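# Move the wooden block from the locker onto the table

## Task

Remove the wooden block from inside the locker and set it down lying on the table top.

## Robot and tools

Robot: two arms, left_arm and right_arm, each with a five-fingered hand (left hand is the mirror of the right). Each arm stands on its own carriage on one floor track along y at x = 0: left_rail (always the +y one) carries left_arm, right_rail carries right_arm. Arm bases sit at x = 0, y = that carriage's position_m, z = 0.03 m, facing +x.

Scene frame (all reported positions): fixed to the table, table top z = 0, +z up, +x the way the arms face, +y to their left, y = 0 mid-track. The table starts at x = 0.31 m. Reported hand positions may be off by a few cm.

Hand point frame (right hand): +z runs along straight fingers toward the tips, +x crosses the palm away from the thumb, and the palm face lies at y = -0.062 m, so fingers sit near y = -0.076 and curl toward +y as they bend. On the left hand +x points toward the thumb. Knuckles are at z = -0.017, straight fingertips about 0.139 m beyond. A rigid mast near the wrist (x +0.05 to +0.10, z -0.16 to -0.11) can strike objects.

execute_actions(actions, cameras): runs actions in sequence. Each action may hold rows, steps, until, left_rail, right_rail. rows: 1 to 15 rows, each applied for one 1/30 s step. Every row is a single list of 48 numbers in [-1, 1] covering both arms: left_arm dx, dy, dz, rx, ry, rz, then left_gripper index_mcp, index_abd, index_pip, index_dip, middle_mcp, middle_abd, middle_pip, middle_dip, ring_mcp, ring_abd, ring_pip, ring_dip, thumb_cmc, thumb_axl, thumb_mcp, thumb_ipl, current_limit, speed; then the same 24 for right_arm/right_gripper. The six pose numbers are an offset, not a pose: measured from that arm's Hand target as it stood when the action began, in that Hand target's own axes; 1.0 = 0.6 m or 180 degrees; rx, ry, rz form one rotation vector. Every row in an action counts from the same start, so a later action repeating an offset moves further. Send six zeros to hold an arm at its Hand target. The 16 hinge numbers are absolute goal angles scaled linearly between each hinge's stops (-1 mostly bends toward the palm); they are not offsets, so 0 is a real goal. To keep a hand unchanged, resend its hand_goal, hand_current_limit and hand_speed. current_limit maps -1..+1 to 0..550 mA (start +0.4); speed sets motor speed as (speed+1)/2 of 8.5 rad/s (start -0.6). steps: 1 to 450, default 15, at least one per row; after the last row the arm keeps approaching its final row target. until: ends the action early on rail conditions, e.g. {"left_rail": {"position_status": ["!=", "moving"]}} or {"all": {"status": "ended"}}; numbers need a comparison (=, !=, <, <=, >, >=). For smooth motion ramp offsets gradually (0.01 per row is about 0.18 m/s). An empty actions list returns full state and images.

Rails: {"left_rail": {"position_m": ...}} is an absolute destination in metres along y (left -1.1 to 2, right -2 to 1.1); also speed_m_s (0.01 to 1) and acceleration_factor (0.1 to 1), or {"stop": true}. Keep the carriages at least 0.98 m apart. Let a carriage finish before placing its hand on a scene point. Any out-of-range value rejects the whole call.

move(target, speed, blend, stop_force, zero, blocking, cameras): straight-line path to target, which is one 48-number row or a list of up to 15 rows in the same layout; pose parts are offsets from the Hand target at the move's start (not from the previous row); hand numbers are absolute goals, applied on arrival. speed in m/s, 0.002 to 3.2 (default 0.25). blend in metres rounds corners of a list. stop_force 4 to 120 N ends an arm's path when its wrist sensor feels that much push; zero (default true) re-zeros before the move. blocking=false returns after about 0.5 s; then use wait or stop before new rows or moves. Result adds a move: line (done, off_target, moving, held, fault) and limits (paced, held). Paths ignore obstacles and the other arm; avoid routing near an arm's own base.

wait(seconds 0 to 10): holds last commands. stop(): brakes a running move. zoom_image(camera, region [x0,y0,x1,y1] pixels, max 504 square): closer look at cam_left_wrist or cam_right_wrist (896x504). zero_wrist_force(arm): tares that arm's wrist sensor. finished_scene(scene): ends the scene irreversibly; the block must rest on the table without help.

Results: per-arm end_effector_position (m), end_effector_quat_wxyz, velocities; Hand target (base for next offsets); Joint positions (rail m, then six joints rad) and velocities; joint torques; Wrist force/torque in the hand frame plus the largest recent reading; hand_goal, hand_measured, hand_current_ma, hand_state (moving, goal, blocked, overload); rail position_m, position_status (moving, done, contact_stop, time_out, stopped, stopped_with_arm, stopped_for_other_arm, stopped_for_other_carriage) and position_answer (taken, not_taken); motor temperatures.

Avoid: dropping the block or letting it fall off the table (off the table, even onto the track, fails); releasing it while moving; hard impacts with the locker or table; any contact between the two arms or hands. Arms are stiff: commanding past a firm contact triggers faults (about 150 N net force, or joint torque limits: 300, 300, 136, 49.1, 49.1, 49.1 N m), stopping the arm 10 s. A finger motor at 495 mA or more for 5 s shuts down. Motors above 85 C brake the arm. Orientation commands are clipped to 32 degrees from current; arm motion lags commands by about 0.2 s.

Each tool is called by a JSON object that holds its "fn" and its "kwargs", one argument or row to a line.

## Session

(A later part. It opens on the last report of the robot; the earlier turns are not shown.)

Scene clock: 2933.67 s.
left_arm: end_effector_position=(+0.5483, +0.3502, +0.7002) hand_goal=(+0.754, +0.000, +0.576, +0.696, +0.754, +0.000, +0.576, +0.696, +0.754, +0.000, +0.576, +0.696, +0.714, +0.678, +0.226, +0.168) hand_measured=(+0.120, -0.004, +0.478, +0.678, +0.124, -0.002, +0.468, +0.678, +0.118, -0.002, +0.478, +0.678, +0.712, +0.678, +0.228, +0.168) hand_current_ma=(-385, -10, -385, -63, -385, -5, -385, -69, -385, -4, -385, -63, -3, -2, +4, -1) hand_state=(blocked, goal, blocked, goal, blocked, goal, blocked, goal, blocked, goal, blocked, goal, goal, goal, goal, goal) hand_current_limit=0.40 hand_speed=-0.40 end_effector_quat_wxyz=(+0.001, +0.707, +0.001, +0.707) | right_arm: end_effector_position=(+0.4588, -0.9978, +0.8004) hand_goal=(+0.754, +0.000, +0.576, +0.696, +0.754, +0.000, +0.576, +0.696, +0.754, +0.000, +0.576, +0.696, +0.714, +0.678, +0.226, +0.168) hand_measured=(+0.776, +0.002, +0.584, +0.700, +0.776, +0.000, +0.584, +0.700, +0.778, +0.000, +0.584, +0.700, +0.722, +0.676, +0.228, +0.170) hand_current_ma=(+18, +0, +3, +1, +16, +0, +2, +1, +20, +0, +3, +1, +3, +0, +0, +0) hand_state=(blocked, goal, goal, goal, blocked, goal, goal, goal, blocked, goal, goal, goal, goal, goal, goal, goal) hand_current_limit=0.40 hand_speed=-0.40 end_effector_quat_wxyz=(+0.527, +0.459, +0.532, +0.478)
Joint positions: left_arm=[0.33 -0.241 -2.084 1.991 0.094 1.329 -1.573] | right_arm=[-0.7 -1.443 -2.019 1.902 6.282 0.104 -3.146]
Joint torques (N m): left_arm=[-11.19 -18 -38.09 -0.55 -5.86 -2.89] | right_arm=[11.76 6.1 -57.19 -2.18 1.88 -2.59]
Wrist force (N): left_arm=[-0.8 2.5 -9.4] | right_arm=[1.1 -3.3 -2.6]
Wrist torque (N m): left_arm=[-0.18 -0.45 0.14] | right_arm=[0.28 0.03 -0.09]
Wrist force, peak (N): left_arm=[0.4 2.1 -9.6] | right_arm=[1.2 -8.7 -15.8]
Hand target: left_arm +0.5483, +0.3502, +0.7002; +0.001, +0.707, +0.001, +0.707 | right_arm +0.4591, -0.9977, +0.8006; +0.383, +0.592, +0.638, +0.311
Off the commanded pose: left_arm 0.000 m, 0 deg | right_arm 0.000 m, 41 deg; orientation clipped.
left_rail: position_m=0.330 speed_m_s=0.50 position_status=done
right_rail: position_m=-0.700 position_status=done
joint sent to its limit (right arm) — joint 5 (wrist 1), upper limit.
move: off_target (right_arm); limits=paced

{"fn": "move", "kwargs": {
  "target": [
    [0,0,-0.17,0,0,0,0.754,0,0.576,0.696,0.754,0,0.576,0.696,0.754,0,0.576,0.696,0.714,0.678,0.226,0.168,0.4,-0.4,0,0,0,-0.394,0,0.04,0.754,0,0.576,0.696,0.754,0,0.576,0.696,0.754,0,0.576,0.696,0.714,0.678,0.226,0.168,0.4,-0.4]
  ],
  "speed": 0.3
}}

{"fn": "move", "kwargs": {
  "target": [
    [0,0,0,0,0,0,0.754,0,0.576,0.696,0.754,0,0.576,0.696,0.754,0,0.576,0.696,0.714,0.678,0.226,0.168,0.4,-0.4,0,0,0,0.222,0,0,0.754,0,0.576,0.696,0.754,0,0.576,0.696,0.754,0,0.576,0.696,0.714,0.678,0.226,0.168,0.4,-0.4],
    [0,0,0,0,0,0,0.754,0,0.576,0.696,0.754,0,0.576,0.696,0.754,0,0.576,0.696,0.714,0.678,0.226,0.168,0.4,-0.4,0,0,0,0.35,0,0,0.754,0,0.576,0.696,0.754,0,0.576,0.696,0.754,0,0.576,0.696,0.714,0.678,0.226,0.168,0.4,-0.4]
  ],
  "speed": 0.4,
  "blend": 0.005
}}

Scene clock: 2958.17 s.
left_arm: end_effector_position=(+0.4464, +0.3502, +0.7003) hand_goal=(+0.754, +0.000, +0.576, +0.696, +0.754, +0.000, +0.576, +0.696, +0.754, +0.000, +0.576, +0.696, +0.714, +0.678, +0.226, +0.168) hand_measured=(+0.752, -0.004, +0.572, +0.694, +0.752, -0.002, +0.572, +0.694, +0.752, -0.002, +0.574, +0.694, +0.712, +0.678, +0.228, +0.168) hand_current_ma=(-8, -10, -9, -8, -7, -5, -9, -8, -8, -4, -9, -7, -3, -2, +4, -1) hand_state=(goal, goal, goal, goal, goal, goal, goal, goal, goal, goal, goal, goal, goal, goal, goal, goal) hand_current_limit=0.40 hand_speed=-0.40 end_effector_quat_wxyz=(+0.001, +0.707, +0.001, +0.707) | right_arm: end_effector_position=(+0.4591, -0.9977, +0.8006) hand_goal=(+0.754, +0.000, +0.576, +0.696, +0.754, +0.000, +0.576, +0.696, +0.754, +0.000, +0.576, +0.696, +0.714, +0.678, +0.226, +0.168) hand_measured=(+0.776, +0.002, +0.584, +0.698, +0.772, +0.000, +0.582, +0.700, +0.776, +0.000, +0.584, +0.700, +0.722, +0.676, +0.228, +0.170) hand_current_ma=(+18, +0, +3, +1, +13, +0, +2, +1, +17, +0, +3, +1, +3, +0, +0, +0) hand_state=(blocked, goal, goal, goal, goal, goal, goal, goal, blocked, goal, goal, goal, goal, goal, goal, goal) hand_current_limit=0.40 hand_speed=-0.40 end_effector_quat_wxyz=(+0.636, +0.297, +0.303, +0.645)
Joint positions: left_arm=[0.33 -0.397 -2.308 2.073 0.237 1.174 -1.573] | right_arm=[-0.7 -1.13 -2.037 2.262 4.945 0.795 -2.189]
Joint torques (N m): left_arm=[-15.96 -5.14 -36.09 0.7 -3.64 -2.86] | right_arm=[11.55 0.32 -40.54 -7.22 2.77 1.76]
Wrist force (N): left_arm=[0.0 -1.4 -2.6] | right_arm=[1.3 -2.7 -3.9]
Wrist torque (N m): left_arm=[0.26 -0.32 0.15] | right_arm=[0.39 -0.07 -0.36]
Wrist force, peak (N): left_arm=[-0.7 2.4 -9.5] | right_arm=[1.5 -3.5 -4.1]
Hand target: left_arm +0.4463, +0.3502, +0.7003; +0.001, +0.707, +0.001, +0.707 | right_arm +0.4591, -0.9977, +0.8006; +0.636, +0.296, +0.303, +0.645
Off the commanded pose: left_arm 0.000 m, 0 deg | right_arm 0.000 m, 0 deg.
left_rail: position_m=0.330 speed_m_s=0.50 position_status=done
right_rail: position_m=-0.700 position_status=done
move: done

Scene clock: 2961.23 s.
left_arm: end_effector_position=(+0.4463, +0.3502, +0.7003) hand_goal=(+0.754, +0.000, +0.576, +0.696, +0.754, +0.000, +0.576, +0.696, +0.754, +0.000, +0.576, +0.696, +0.714, +0.678, +0.226, +0.168) hand_measured=(+0.752, -0.004, +0.572, +0.694, +0.752, -0.002, +0.572, +0.694, +0.752, -0.002, +0.574, +0.694, +0.712, +0.678, +0.228, +0.168) hand_current_ma=(-8, -10, -9, -8, -7, -5, -9, -8, -8, -4, -9, -7, -3, -2, +4, -1) hand_state=(goal, goal, goal, goal, goal, goal, goal, goal, goal, goal, goal, goal, goal, goal, goal, goal) hand_current_limit=0.40 hand_speed=-0.40 end_effector_quat_wxyz=(+0.001, +0.707, +0.001, +0.707) | right_arm: end_effector_position=(+0.4590, -0.9977, +0.8006) hand_goal=(+0.754, +0.000, +0.576, +0.696, +0.754, +0.000, +0.576, +0.696, +0.754, +0.000, +0.576, +0.696, +0.714, +0.678, +0.226, +0.168) hand_measured=(+0.776, +0.002, +0.584, +0.698, +0.772, +0.000, +0.582, +0.700, +0.776, +0.000, +0.584, +0.700, +0.722, +0.676, +0.226, +0.170) hand_current_ma=(+17, +0, +3, +1, +13, +0, +2, +1, +16, +0, +3, +1, +3, +0, +0, +0) hand_state=(blocked, goal, goal, goal, goal, goal, goal, goal, blocked, goal, goal, goal, goal, goal, goal, goal) hand_current_limit=0.40 hand_speed=-0.40 end_effector_quat_wxyz=(+0.387, +0.585, +0.595, +0.391)
Joint positions: left_arm=[0.33 -0.397 -2.308 2.073 0.237 1.173 -1.573] | right_arm=[-0.7 -1.486 -2.248 2.051 4.745 -0.411 -1.396]
Joint torques (N m): left_arm=[-14.69 -4.55 -36.03 0.84 -3.66 -2.73] | right_arm=[11.83 0.42 -40.2 -7.46 -0.06 1.41]
Wrist force (N): left_arm=[-0.3 -1.1 -2.0] | right_arm=[1.4 -3.5 -1.7]
Wrist torque (N m): left_arm=[0.25 -0.30 0.14] | right_arm=[0.15 -0.09 -0.19]
Wrist force, peak (N): left_arm=[-0.2 -2.0 -2.5] | right_arm=[1.1 -2.7 -4.7]
Hand target: left_arm +0.4463, +0.3502, +0.7003; +0.001, +0.707, +0.001, +0.707 | right_arm +0.4591, -0.9977, +0.8006; +0.387, +0.585, +0.595, +0.391
Off the commanded pose: left_arm 0.000 m, 0 deg | right_arm 0.000 m, 0 deg.
left_rail: position_m=0.330 speed_m_s=0.50 position_status=done
right_rail: position_m=-0.700 position_status=done
move: done

{"fn": "move", "kwargs": {
  "target": [
    [0,0,0,0,0,0,0.754,0,0.576,0.696,0.754,0,0.576,0.696,0.754,0,0.576,0.696,0.714,0.678,0.226,0.168,0.4,-0.4,-0.1205,0.0568,0.2852,-0.0975,-0.1045,-0.490,0.754,0,0.576,0.696,0.754,0,0.576,0.696,0.754,0,0.576,0.696,0.714,0.678,0.226,0.168,0.4,-0.4]
  ],
  "speed": 0.25
}}

Scene clock: 2999.60 s.
left_arm: end_effector_position=(+0.4463, +0.3502, +0.7003) hand_goal=(+0.754, +0.000, +0.576, +0.696, +0.754, +0.000, +0.576, +0.696, +0.754, +0.000, +0.576, +0.696, +0.714, +0.678, +0.226, +0.168) hand_measured=(+0.752, -0.004, +0.572, +0.694, +0.752, -0.002, +0.572, +0.694, +0.752, -0.002, +0.574, +0.694, +0.712, +0.678, +0.228, +0.168) hand_current_ma=(-8, -10, -9, -8, -7, -5, -9, -8, -8, -4, -9, -7, -3, -2, +4, -1) hand_state=(goal, goal, goal, goal, goal, goal, goal, goal, goal, goal, goal, goal, goal, goal, goal, goal) hand_current_limit=0.40 hand_speed=-0.40 end_effector_quat_wxyz=(+0.001, +0.707, +0.001, +0.707) | right_arm: end_effector_position=(+0.6308, -1.0675, +0.7647) hand_goal=(+0.754, +0.000, +0.576, +0.696, +0.754, +0.000, +0.576, +0.696, +0.754, +0.000, +0.576, +0.696, +0.714, +0.678, +0.226, +0.168) hand_measured=(+0.756, -0.002, +0.578, +0.698, +0.756, -0.002, +0.578, +0.698, +0.756, -0.002, +0.580, +0.698, +0.718, +0.676, +0.226, +0.170) hand_current_ma=(+1, +0, +1, +0, +0, +0, +0, +0, +1, +0, +1, +0, +1, +0, +0, +0) hand_state=(goal, goal, goal, goal, goal, goal, goal, goal, goal, goal, goal, goal, goal, goal, goal, goal) hand_current_limit=0.40 hand_speed=-0.40 end_effector_quat_wxyz=(+0.707, +0.001, +0.707, +0.001)
Joint positions: left_arm=[0.33 -0.397 -2.308 2.073 0.237 1.173 -1.573] | right_arm=[-0.7 -1.164 -1.518 1.877 2.783 -0.407 -1.569]
Joint torques (N m): left_arm=[-13.86 -2.92 -36.5 0.62 -3.58 -2.65] | right_arm=[12.99 -33.17 -54.97 -4.23 1.77 1.88]
Wrist force (N): left_arm=[0.0 -1.6 -2.5] | right_arm=[3.3 0.6 -2.4]
Wrist torque (N m): left_arm=[0.23 -0.34 0.17] | right_arm=[0.21 -0.03 0.16]
Wrist force, peak (N): left_arm=[0.0 -2.0 -2.7] | right_arm=[4.3 -0.3 -2.4]
Hand target: left_arm +0.4463, +0.3502, +0.7003; +0.001, +0.707, +0.001, +0.707 | right_arm +0.6309, -1.0676, +0.7648; +0.707, +0.001, +0.707, +0.000
Off the commanded pose: left_arm 0.000 m, 0 deg | right_arm 0.000 m, 0 deg.
left_rail: position_m=0.330 speed_m_s=0.50 position_status=done
right_rail: position_m=-0.700 position_status=done
move: done

{"fn": "move", "kwargs": {
  "target": [
    [0,0,0,0,0,0,0.754,0,0.576,0.696,0.754,0,0.576,0.696,0.754,0,0.576,0.696,0.714,0.678,0.226,0.168,0.4,-0.4,0,0,0,0,0,0,0.548,0,-0.007,0.478,0.85,0,0.576,0.696,0.85,0,0.576,0.696,-0.571,0.678,0.112,-0.049,0.4,-0.1]
  ],
  "speed": 0.25
}}

{"fn": "move", "kwargs": {
  "target": [
    [0,0,0,0,0,0,0.754,0,0.576,0.696,0.754,0,0.576,0.696,0.754,0,0.576,0.696,0.714,0.678,0.226,0.168,0.4,-0.4,-0.005,0.1843,0,0,0,0,0.548,0,-0.007,0.478,0.85,0,0.576,0.696,0.85,0,0.576,0.696,-0.571,0.678,0.112,-0.049,0.4,-0.1]
  ],
  "speed": 0.08,
  "stop_force": 8
}}

{"fn": "execute_actions", "kwargs": {
  "actions": [
    {"rows":[[0,0,0,0,0,0,0.754,0,0.576,0.696,0.754,0,0.576,0.696,0.754,0,0.576,0.696,0.714,0.678,0.226,0.168,0.4,-0.4,0,0,0,0,0,0,-0.05,0,-0.007,0.478,0.85,0,0.576,0.696,0.85,0,0.576,0.696,-0.571,0.678,-0.3,-0.049,0.5,-0.5]],"steps":60}
  ]
}}

Scene clock: 3016.20 s.
left_arm: end_effector_position=(+0.4463, +0.3502, +0.7003) hand_goal=(+0.754, +0.000, +0.576, +0.696, +0.754, +0.000, +0.576, +0.696, +0.754, +0.000, +0.576, +0.696, +0.714, +0.678, +0.226, +0.168) hand_measured=(+0.752, -0.004, +0.572, +0.694, +0.752, -0.002, +0.572, +0.694, +0.752, -0.002, +0.574, +0.694, +0.712, +0.678, +0.228, +0.168) hand_current_ma=(-8, -10, -9, -8, -7, -5, -9, -8, -8, -4, -9, -7, -3, -2, +4, -1) hand_state=(goal, goal, goal, goal, goal, goal, goal, goal, goal, goal, goal, goal, goal, goal, goal, goal) hand_current_limit=0.40 hand_speed=-0.40 end_effector_quat_wxyz=(+0.001, +0.707, +0.001, +0.707) | right_arm: end_effector_position=(+0.6309, -1.0676, +0.7648) hand_goal=(+0.548, +0.000, -0.006, +0.478, +0.850, +0.000, +0.576, +0.696, +0.850, +0.000, +0.576, +0.696, -0.570, +0.678, +0.112, -0.048) hand_measured=(+0.550, -0.002, -0.004, +0.480, +0.848, -0.002, +0.578, +0.698, +0.848, -0.002, +0.578, +0.698, -0.578, +0.676, +0.114, -0.046) hand_current_ma=(+0, +0, +0, +0, +0, +0, +0, +0, +0, +0, +0, +0, -3, +0, +0, +0) hand_state=(goal, goal, goal, goal, goal, goal, goal, goal, goal, goal, goal, goal, goal, goal, goal, goal) hand_current_limit=0.40 hand_speed=-0.10 end_effector_quat_wxyz=(+0.707, +0.001, +0.707, +0.000)
Joint positions: left_arm=[0.33 -0.397 -2.308 2.073 0.237 1.173 -1.573] | right_arm=[-0.7 -1.164 -1.518 1.876 2.782 -0.407 -1.569]
Joint torques (N m): left_arm=[-14.43 -2.51 -37.23 0.5 -3.25 -2.53] | right_arm=[10.09 -31.84 -54.77 -3.86 1.45 1.92]
Wrist force (N): left_arm=[0.0 -1.5 -2.4] | right_arm=[3.0 0.2 -1.9]
Wrist torque (N m): left_arm=[0.24 -0.33 0.17] | right_arm=[0.13 0.00 0.03]
Wrist force, peak (N): left_arm=[-0.2 -1.8 -2.7] | right_arm=[3.5 0.4 -2.8]
Hand target: left_arm +0.4463, +0.3502, +0.7003; +0.001, +0.707, +0.001, +0.707 | right_arm +0.6309, -1.0676, +0.7648; +0.707, +0.001, +0.707, +0.000
Off the commanded pose: left_arm 0.000 m, 0 deg | right_arm 0.000 m, 0 deg.
left_rail: position_m=0.330 speed_m_s=0.50 position_status=done
right_rail: position_m=-0.700 position_status=done
move: done

Scene clock: 3018.87 s.
left_arm: end_effector_position=(+0.4463, +0.3502, +0.7003) hand_goal=(+0.754, +0.000, +0.576, +0.696, +0.754, +0.000, +0.576, +0.696, +0.754, +0.000, +0.576, +0.696, +0.714, +0.678, +0.226, +0.168) hand_measured=(+0.752, -0.004, +0.572, +0.694, +0.752, -0.002, +0.572, +0.694, +0.752, -0.002, +0.574, +0.694, +0.712, +0.678, +0.228, +0.168) hand_current_ma=(-8, -10, -9, -8, -7, -5, -9, -8, -8, -4, -9, -7, -3, -2, +4, -1) hand_state=(goal, goal, goal, goal, goal, goal, goal, goal, goal, goal, goal, goal, goal, goal, goal, goal) hand_current_limit=0.40 hand_speed=-0.40 end_effector_quat_wxyz=(+0.001, +0.707, +0.001, +0.707) | right_arm: end_effector_position=(+0.6309, -0.9570, +0.7679) hand_goal=(+0.548, +0.000, -0.006, +0.478, +0.850, +0.000, +0.576, +0.696, +0.850, +0.000, +0.576, +0.696, -0.570, +0.678, +0.112, -0.048) hand_measured=(+0.550, -0.002, -0.004, +0.480, +0.848, -0.002, +0.578, +0.698, +0.848, -0.002, +0.578, +0.698, -0.578, +0.676, +0.114, -0.046) hand_current_ma=(+0, +0, +0, +0, +0, +0, +0, +0, +0, +0, +0, +0, -3, +0, +0, +0) hand_state=(goal, goal, goal, goal, goal, goal, goal, goal, goal, goal, goal, goal, goal, goal, goal, goal) hand_current_limit=0.40 hand_speed=-0.10 end_effector_quat_wxyz=(+0.707, +0.001, +0.707, +0.000)
Joint positions: left_arm=[0.33 -0.397 -2.308 2.073 0.237 1.173 -1.573] | right_arm=[-0.7 -1.072 -1.657 2.007 2.791 -0.499 -1.569]
Joint torques (N m): left_arm=[-14.04 -3.32 -36.99 0.48 -3.59 -2.6] | right_arm=[11.49 -39.31 -35.12 0.23 -2.09 -1.93]
Wrist force (N): left_arm=[-0.3 -1.8 -2.2] | right_arm=[3.7 0.5 -2.2]
Wrist torque (N m): left_arm=[0.18 -0.29 0.15] | right_arm=[0.28 -0.05 0.12]
Wrist force, peak (N): left_arm=[-0.4 -1.3 -3.2] | right_arm=[3.7 0.9 -2.6]
Hand target: left_arm +0.4463, +0.3502, +0.7003; +0.001, +0.707, +0.001, +0.707 | right_arm +0.6309, -0.9570, +0.7679; +0.707, +0.001, +0.707, +0.000
Off the commanded pose: left_arm 0.000 m, 0 deg | right_arm 0.000 m, 0 deg.
left_rail: position_m=0.330 speed_m_s=0.50 position_status=done
right_rail: position_m=-0.700 position_status=done
move: done

Scene clock: 3021.07 s.
left_arm: end_effector_position=(+0.4463, +0.3502, +0.7003) hand_goal=(+0.754, +0.000, +0.576, +0.696, +0.754, +0.000, +0.576, +0.696, +0.754, +0.000, +0.576, +0.696, +0.714, +0.678, +0.226, +0.168) hand_measured=(+0.752, -0.004, +0.572, +0.694, +0.752, -0.002, +0.572, +0.694, +0.752, -0.002, +0.574, +0.694, +0.712, +0.678, +0.228, +0.168) hand_current_ma=(-8, -10, -9, -8, -7, -5, -9, -8, -8, -4, -9, -7, -3, -2, +4, -1) hand_state=(goal, goal, goal, goal, goal, goal, goal, goal, goal, goal, goal, goal, goal, goal, goal, goal) hand_current_limit=0.40 hand_speed=-0.40 end_effector_quat_wxyz=(+0.001, +0.707, +0.001, +0.707) | right_arm: end_effector_position=(+0.6309, -0.9570, +0.7679) hand_goal=(-0.050, +0.000, -0.006, +0.478, +0.850, +0.000, +0.576, +0.696, +0.850, +0.000, +0.576, +0.696, -0.570, +0.678, -0.300, -0.048) hand_measured=(+0.124, -0.002, +0.026, +0.488, +0.848, -0.002, +0.578, +0.698, +0.848, -0.002, +0.578, +0.698, -0.578, +0.676, -0.188, -0.028) hand_current_ma=(+413, +0, +31, +4, +0, +0, +0, +0, +0, +0, +0, +0, -3, +0, +385, +21) hand_state=(blocked, goal, blocked, goal, goal, goal, goal, goal, goal, goal, goal, goal, goal, goal, blocked, goal) hand_current_limit=0.50 hand_speed=-0.50 end_effector_quat_wxyz=(+0.707, +0.001, +0.707, +0.000)
Joint positions: left_arm=[0.33 -0.397 -2.308 2.073 0.237 1.173 -1.573] | right_arm=[-0.7 -1.072 -1.657 2.007 2.791 -0.499 -1.569]
Joint torques (N m): left_arm=[-14.54 -2.68 -36.34 0.2 -3.89 -2.6] | right_arm=[11.31 -30.38 -39.9 -1.27 0.17 -1.5]
Wrist force (N): left_arm=[0.0 -1.8 -2.1] | right_arm=[3.1 -1.9 -6.0]
Wrist torque (N m): left_arm=[0.17 -0.32 0.17] | right_arm=[0.27 -0.05 0.15]
Wrist force, peak (N): left_arm=[-0.2 -1.8 -2.8] | right_arm=[4.0 -2.3 -6.5]
Hand target: left_arm +0.4463, +0.3502, +0.7003; +0.001, +0.707, +0.001, +0.707 | right_arm +0.6309, -0.9570, +0.7679; +0.707, +0.001, +0.707, +0.000
Off the commanded pose: left_arm 0.000 m, 0 deg | right_arm 0.000 m, 0 deg.
left_rail: position_m=0.330 speed_m_s=0.50 position_status=done
right_rail: position_m=-0.700 position_status=done

{"fn": "move", "kwargs": {
  "target": [
    [0,0,0,0,0,0,0.754,0,0.576,0.696,0.754,0,0.576,0.696,0.754,0,0.576,0.696,0.714,0.678,0.226,0.168,0.4,-0.4,-0.0019,0,-0.0136,0,0.139,0,-0.05,0,-0.007,0.478,0.85,0,0.576,0.696,0.85,0,0.576,0.696,-0.571,0.678,-0.3,-0.049,0.5,-0.5]
  ],
  "speed": 0.15
}}

{"fn": "move", "kwargs": {
  "target": [
    [0,0,0,0,0,0,0.754,0,0.576,0.696,0.754,0,0.576,0.696,0.754,0,0.576,0.696,0.714,0.678,0.226,0.168,0.4,-0.4,-0.0044,0,0.0263,0,-0.278,0,-0.05,0,-0.007,0.478,0.85,0,0.576,0.696,0.85,0,0.576,0.696,-0.571,0.678,-0.3,-0.049,0.5,-0.5]
  ],
  "speed": 0.15
}}

Scene clock: 3039.67 s.
left_arm: end_effector_position=(+0.4463, +0.3502, +0.7003) hand_goal=(+0.754, +0.000, +0.576, +0.696, +0.754, +0.000, +0.576, +0.696, +0.754, +0.000, +0.576, +0.696, +0.714, +0.678, +0.226, +0.168) hand_measured=(+0.752, -0.004, +0.572, +0.694, +0.752, -0.002, +0.572, +0.694, +0.752, -0.002, +0.574, +0.694, +0.712, +0.678, +0.228, +0.168) hand_current_ma=(-8, -10, -9, -8, -7, -5, -9, -8, -8, -4, -9, -7, -3, -2, +4, -1) hand_state=(goal, goal, goal, goal, goal, goal, goal, goal, goal, goal, goal, goal, goal, goal, goal, goal) hand_current_limit=0.40 hand_speed=-0.40 end_effector_quat_wxyz=(+0.001, +0.707, +0.001, +0.707) | right_arm: end_effector_position=(+0.6227, -0.9569, +0.7691) hand_goal=(-0.050, +0.000, -0.006, +0.478, +0.850, +0.000, +0.576, +0.696, +0.850, +0.000, +0.576, +0.696, -0.570, +0.678, -0.300, -0.048) hand_measured=(+0.102, +0.044, +0.042, +0.498, +0.848, -0.002, +0.578, +0.698, +0.848, -0.002, +0.578, +0.698, -0.588, +0.668, -0.298, -0.046) hand_current_ma=(+412, +41, +59, +15, +0, +0, +0, +0, +0, +0, +0, +0, -12, -5, +0, +0) hand_state=(blocked, blocked, blocked, blocked, goal, goal, goal, goal, goal, goal, goal, goal, goal, goal, goal, goal) hand_current_limit=0.50 hand_speed=-0.50 end_effector_quat_wxyz=(+0.537, +0.000, +0.843, +0.001)
Joint positions: left_arm=[0.33 -0.397 -2.308 2.073 0.237 1.173 -1.573] | right_arm=[-0.7 -1.063 -1.844 1.904 3.846 -0.656 -2.219]
Joint torques (N m): left_arm=[-14.2 -3.51 -36.48 0.38 -3.71 -2.59] | right_arm=[9.04 -16.22 -58.28 -2.73 -0.95 -2.7]
Wrist force (N): left_arm=[0.2 -1.8 -2.3] | right_arm=[-1.7 1.5 0.9]
Wrist torque (N m): left_arm=[0.19 -0.35 0.18] | right_arm=[0.37 0.09 0.11]
Wrist force, peak (N): left_arm=[-0.4 -2.1 -2.5] | right_arm=[5.2 -3.0 -6.5]
Hand target: left_arm +0.4463, +0.3502, +0.7003; +0.001, +0.707, +0.001, +0.707 | right_arm +0.6227, -0.9570, +0.7691; +0.537, +0.000, +0.843, +0.001
Off the commanded pose: left_arm 0.000 m, 0 deg | right_arm 0.000 m, 0 deg.
left_rail: position_m=0.330 speed_m_s=0.50 position_status=done
right_rail: position_m=-0.700 position_status=done
move: done

Scene clock: 3043.33 s.
left_arm: end_effector_position=(+0.4463, +0.3502, +0.7003) hand_goal=(+0.754, +0.000, +0.576, +0.696, +0.754, +0.000, +0.576, +0.696, +0.754, +0.000, +0.576, +0.696, +0.714, +0.678, +0.226, +0.168) hand_measured=(+0.752, -0.004, +0.572, +0.694, +0.752, -0.002, +0.572, +0.694, +0.752, -0.002, +0.574, +0.694, +0.712, +0.678, +0.228, +0.168) hand_current_ma=(-8, -10, -9, -8, -7, -5, -9, -8, -8, -4, -9, -7, -3, -2, +4, -1) hand_state=(goal, goal, goal, goal, goal, goal, goal, goal, goal, goal, goal, goal, goal, goal, goal, goal) hand_current_limit=0.40 hand_speed=-0.40 end_effector_quat_wxyz=(+0.001, +0.707, +0.001, +0.707) | right_arm: end_effector_position=(+0.6381, -0.9570, +0.7648) hand_goal=(-0.050, +0.000, -0.006, +0.478, +0.850, +0.000, +0.576, +0.696, +0.850, +0.000, +0.576, +0.696, -0.570, +0.678, -0.300, -0.048) hand_measured=(+0.102, -0.008, +0.078, +0.512, +0.848, -0.002, +0.578, +0.698, +0.848, -0.002, +0.578, +0.698, -0.588, +0.668, -0.298, -0.046) hand_current_ma=(+413, -2, +153, +34, +0, +0, +0, +0, +0, +0, +0, +0, -12, -5, +0, +0) hand_state=(blocked, goal, blocked, blocked, goal, goal, goal, goal, goal, goal, goal, goal, goal, goal, goal, goal) hand_current_limit=0.50 hand_speed=-0.50 end_effector_quat_wxyz=(+0.843, +0.001, +0.537, +0.000) end_effector_velocity=(+0.000, +0.000, +0.000) end_effector_angular_velocity=(-0.001, -0.003, +0.000)
Joint positions: left_arm=[0.33 -0.397 -2.308 2.073 0.237 1.173 -1.573] | right_arm=[-0.7 -1.003 -1.424 1.911 1.94 -0.702 -0.984]
Joint velocities: left_arm=[within noise] | right_arm=[0 0 0.001 -0.001 -0.005 -0.002 0.003]
Joint torques (N m): left_arm=[-15.1 -2.98 -37.27 0.28 -3.5 -2.57] | right_arm=[8.5 -38.88 -47.28 -3.04 -2.74 1.84]
Wrist force (N): left_arm=[-0.3 -1.9 -1.8] | right_arm=[3.2 -0.1 2.9]
Wrist torque (N m): left_arm=[0.14 -0.26 0.14] | right_arm=[0.48 0.18 -0.07]
Wrist force, peak (N): left_arm=[-0.4 -2.3 -2.3] | right_arm=[4.2 -1.8 2.7]
Hand target: left_arm +0.4463, +0.3502, +0.7003; +0.001, +0.707, +0.001, +0.707 | right_arm +0.6381, -0.9570, +0.7648; +0.844, +0.001, +0.537, +0.000
Off the commanded pose: left_arm 0.000 m, 0 deg | right_arm 0.000 m, 0 deg.
left_rail: position_m=0.330 speed_m_s=0.50 position_status=done
right_rail: position_m=-0.700 position_status=done
move: done

{"fn": "move", "kwargs": {
  "target": [
    [0,0,0,0,0,0,0.754,0,0.576,0.696,0.754,0,0.576,0.696,0.754,0,0.576,0.696,0.714,0.678,0.226,0.168,0.4,-0.4,0,0,0,0,0,0,0.754,0,0.576,0.696,0.754,0,0.576,0.696,0.754,0,0.576,0.696,-0.571,0.678,0.226,0.168,0.4,0],
    [0,0,0,0,0,0,0.754,0,0.576,0.696,0.754,0,0.576,0.696,0.754,0,0.576,0.696,0.714,0.678,0.226,0.168,0.4,-0.4,0,-0.15,0,0,0,0,0.754,0,0.576,0.696,0.754,0,0.576,0.696,0.754,0,0.576,0.696,0.714,0.678,0.226,0.168,0.4,0],
    [0,0,0,0,0,0,0.754,0,0.576,0.696,0.754,0,0.576,0.696,0.754,0,0.576,0.696,0.714,0.678,0.226,0.168,0.4,-0.4,0.0918,-0.155,-0.0594,0,0.139,0,0.754,0,0.576,0.696,0.754,0,0.576,0.696,0.754,0,0.576,0.696,0.714,0.678,0.226,0.168,0.4,0],
    [0,0,0,0,0,0,0.754,0,0.576,0.696,0.754,0,0.576,0.696,0.754,0,0.576,0.696,0.714,0.678,0.226,0.168,0.4,-0.4,0.0918,0.0117,-0.0594,0,0.139,0,0.754,0,0.576,0.696,0.754,0,0.576,0.696,0.754,0,0.576,0.696,0.714,0.678,0.226,0.168,0.4,0]
  ],
  "speed": 0.2,
  "cameras": ["cam_right_wrist"]
}}

{"fn": "zoom_image", "kwargs": {
  "camera": "cam_right_wrist",
  "region": [600, 60, 896, 360]
}}

Scene clock: 3096.73 s.
left_arm: end_effector_position=(+0.4463, +0.3502, +0.7003) hand_goal=(+0.754, +0.000, +0.576, +0.696, +0.754, +0.000, +0.576, +0.696, +0.754, +0.000, +0.576, +0.696, +0.714, +0.678, +0.226, +0.168) hand_measured=(+0.752, -0.004, +0.572, +0.694, +0.752, -0.002, +0.572, +0.694, +0.752, -0.002, +0.574, +0.694, +0.712, +0.678, +0.228, +0.168) hand_current_ma=(-8, -10, -9, -8, -7, -5, -9, -8, -8, -4, -9, -7, -3, -2, +4, -1) hand_state=(goal, goal, goal, goal, goal, goal, goal, goal, goal, goal, goal, goal, goal, goal, goal, goal) hand_current_limit=0.40 hand_speed=-0.40 end_effector_quat_wxyz=(+0.001, +0.707, +0.001, +0.707) | right_arm: end_effector_position=(+0.6292, -0.9502, +0.6998) hand_goal=(+0.754, +0.000, +0.576, +0.696, +0.754, +0.000, +0.576, +0.696, +0.754, +0.000, +0.576, +0.696, +0.714, +0.678, +0.226, +0.168) hand_measured=(+0.752, -0.008, +0.574, +0.694, +0.756, -0.002, +0.578, +0.698, +0.756, -0.002, +0.578, +0.698, +0.712, +0.676, +0.226, +0.166) hand_current_ma=(+0, -2, +0, +0, +0, +0, +0, +0, +0, +0, +0, +0, +0, -1, +0, +0) hand_state=(goal, goal, goal, goal, goal, goal, goal, goal, goal, goal, goal, goal, goal, goal, goal, goal) hand_current_limit=0.40 hand_speed=0.00 end_effector_quat_wxyz=(+0.707, +0.001, +0.707, +0.001)
Joint positions: left_arm=[0.33 -0.397 -2.308 2.073 0.237 1.173 -1.573] | right_arm=[-0.7 -1.069 -1.617 2.1 2.657 -0.502 -1.569]
Joint torques (N m): left_arm=[-14.21 -2.98 -36.91 -0.03 -3.49 -2.38] | right_arm=[11.65 -38.9 -31.72 0.65 -2.27 -1.9]
Wrist force (N): left_arm=[0.1 -1.6 -2.1] | right_arm=[3.7 0.9 -3.2]
Wrist torque (N m): left_arm=[0.21 -0.34 0.18] | right_arm=[0.37 -0.06 0.24]
Wrist force, peak (N): left_arm=[-0.1 -1.8 -3.0] | right_arm=[3.8 2.1 -3.3]
Hand target: left_arm +0.4463, +0.3502, +0.7003; +0.001, +0.707, +0.001, +0.707 | right_arm +0.6292, -0.9499, +0.6998; +0.707, +0.001, +0.707, +0.000
Off the commanded pose: left_arm 0.000 m, 0 deg | right_arm 0.000 m, 0 deg.
left_rail: position_m=0.330 speed_m_s=0.50 position_status=done
right_rail: position_m=-0.700 position_status=done
move: done
camera_calibration:
cam_right_wrist: T_world_to_cam=[[0.0618047, 0.613169, 0.78753, 0.0310154], [-0.723898, -0.515675, 0.458314, -0.401899], [0.687133, -0.598418, 0.412001, -1.16192], [0, 0, 0, 1]] pos_world=[0.505545, -0.921583, 0.638484]
Images, in order (width x height): cam_right_wrist 896x504.

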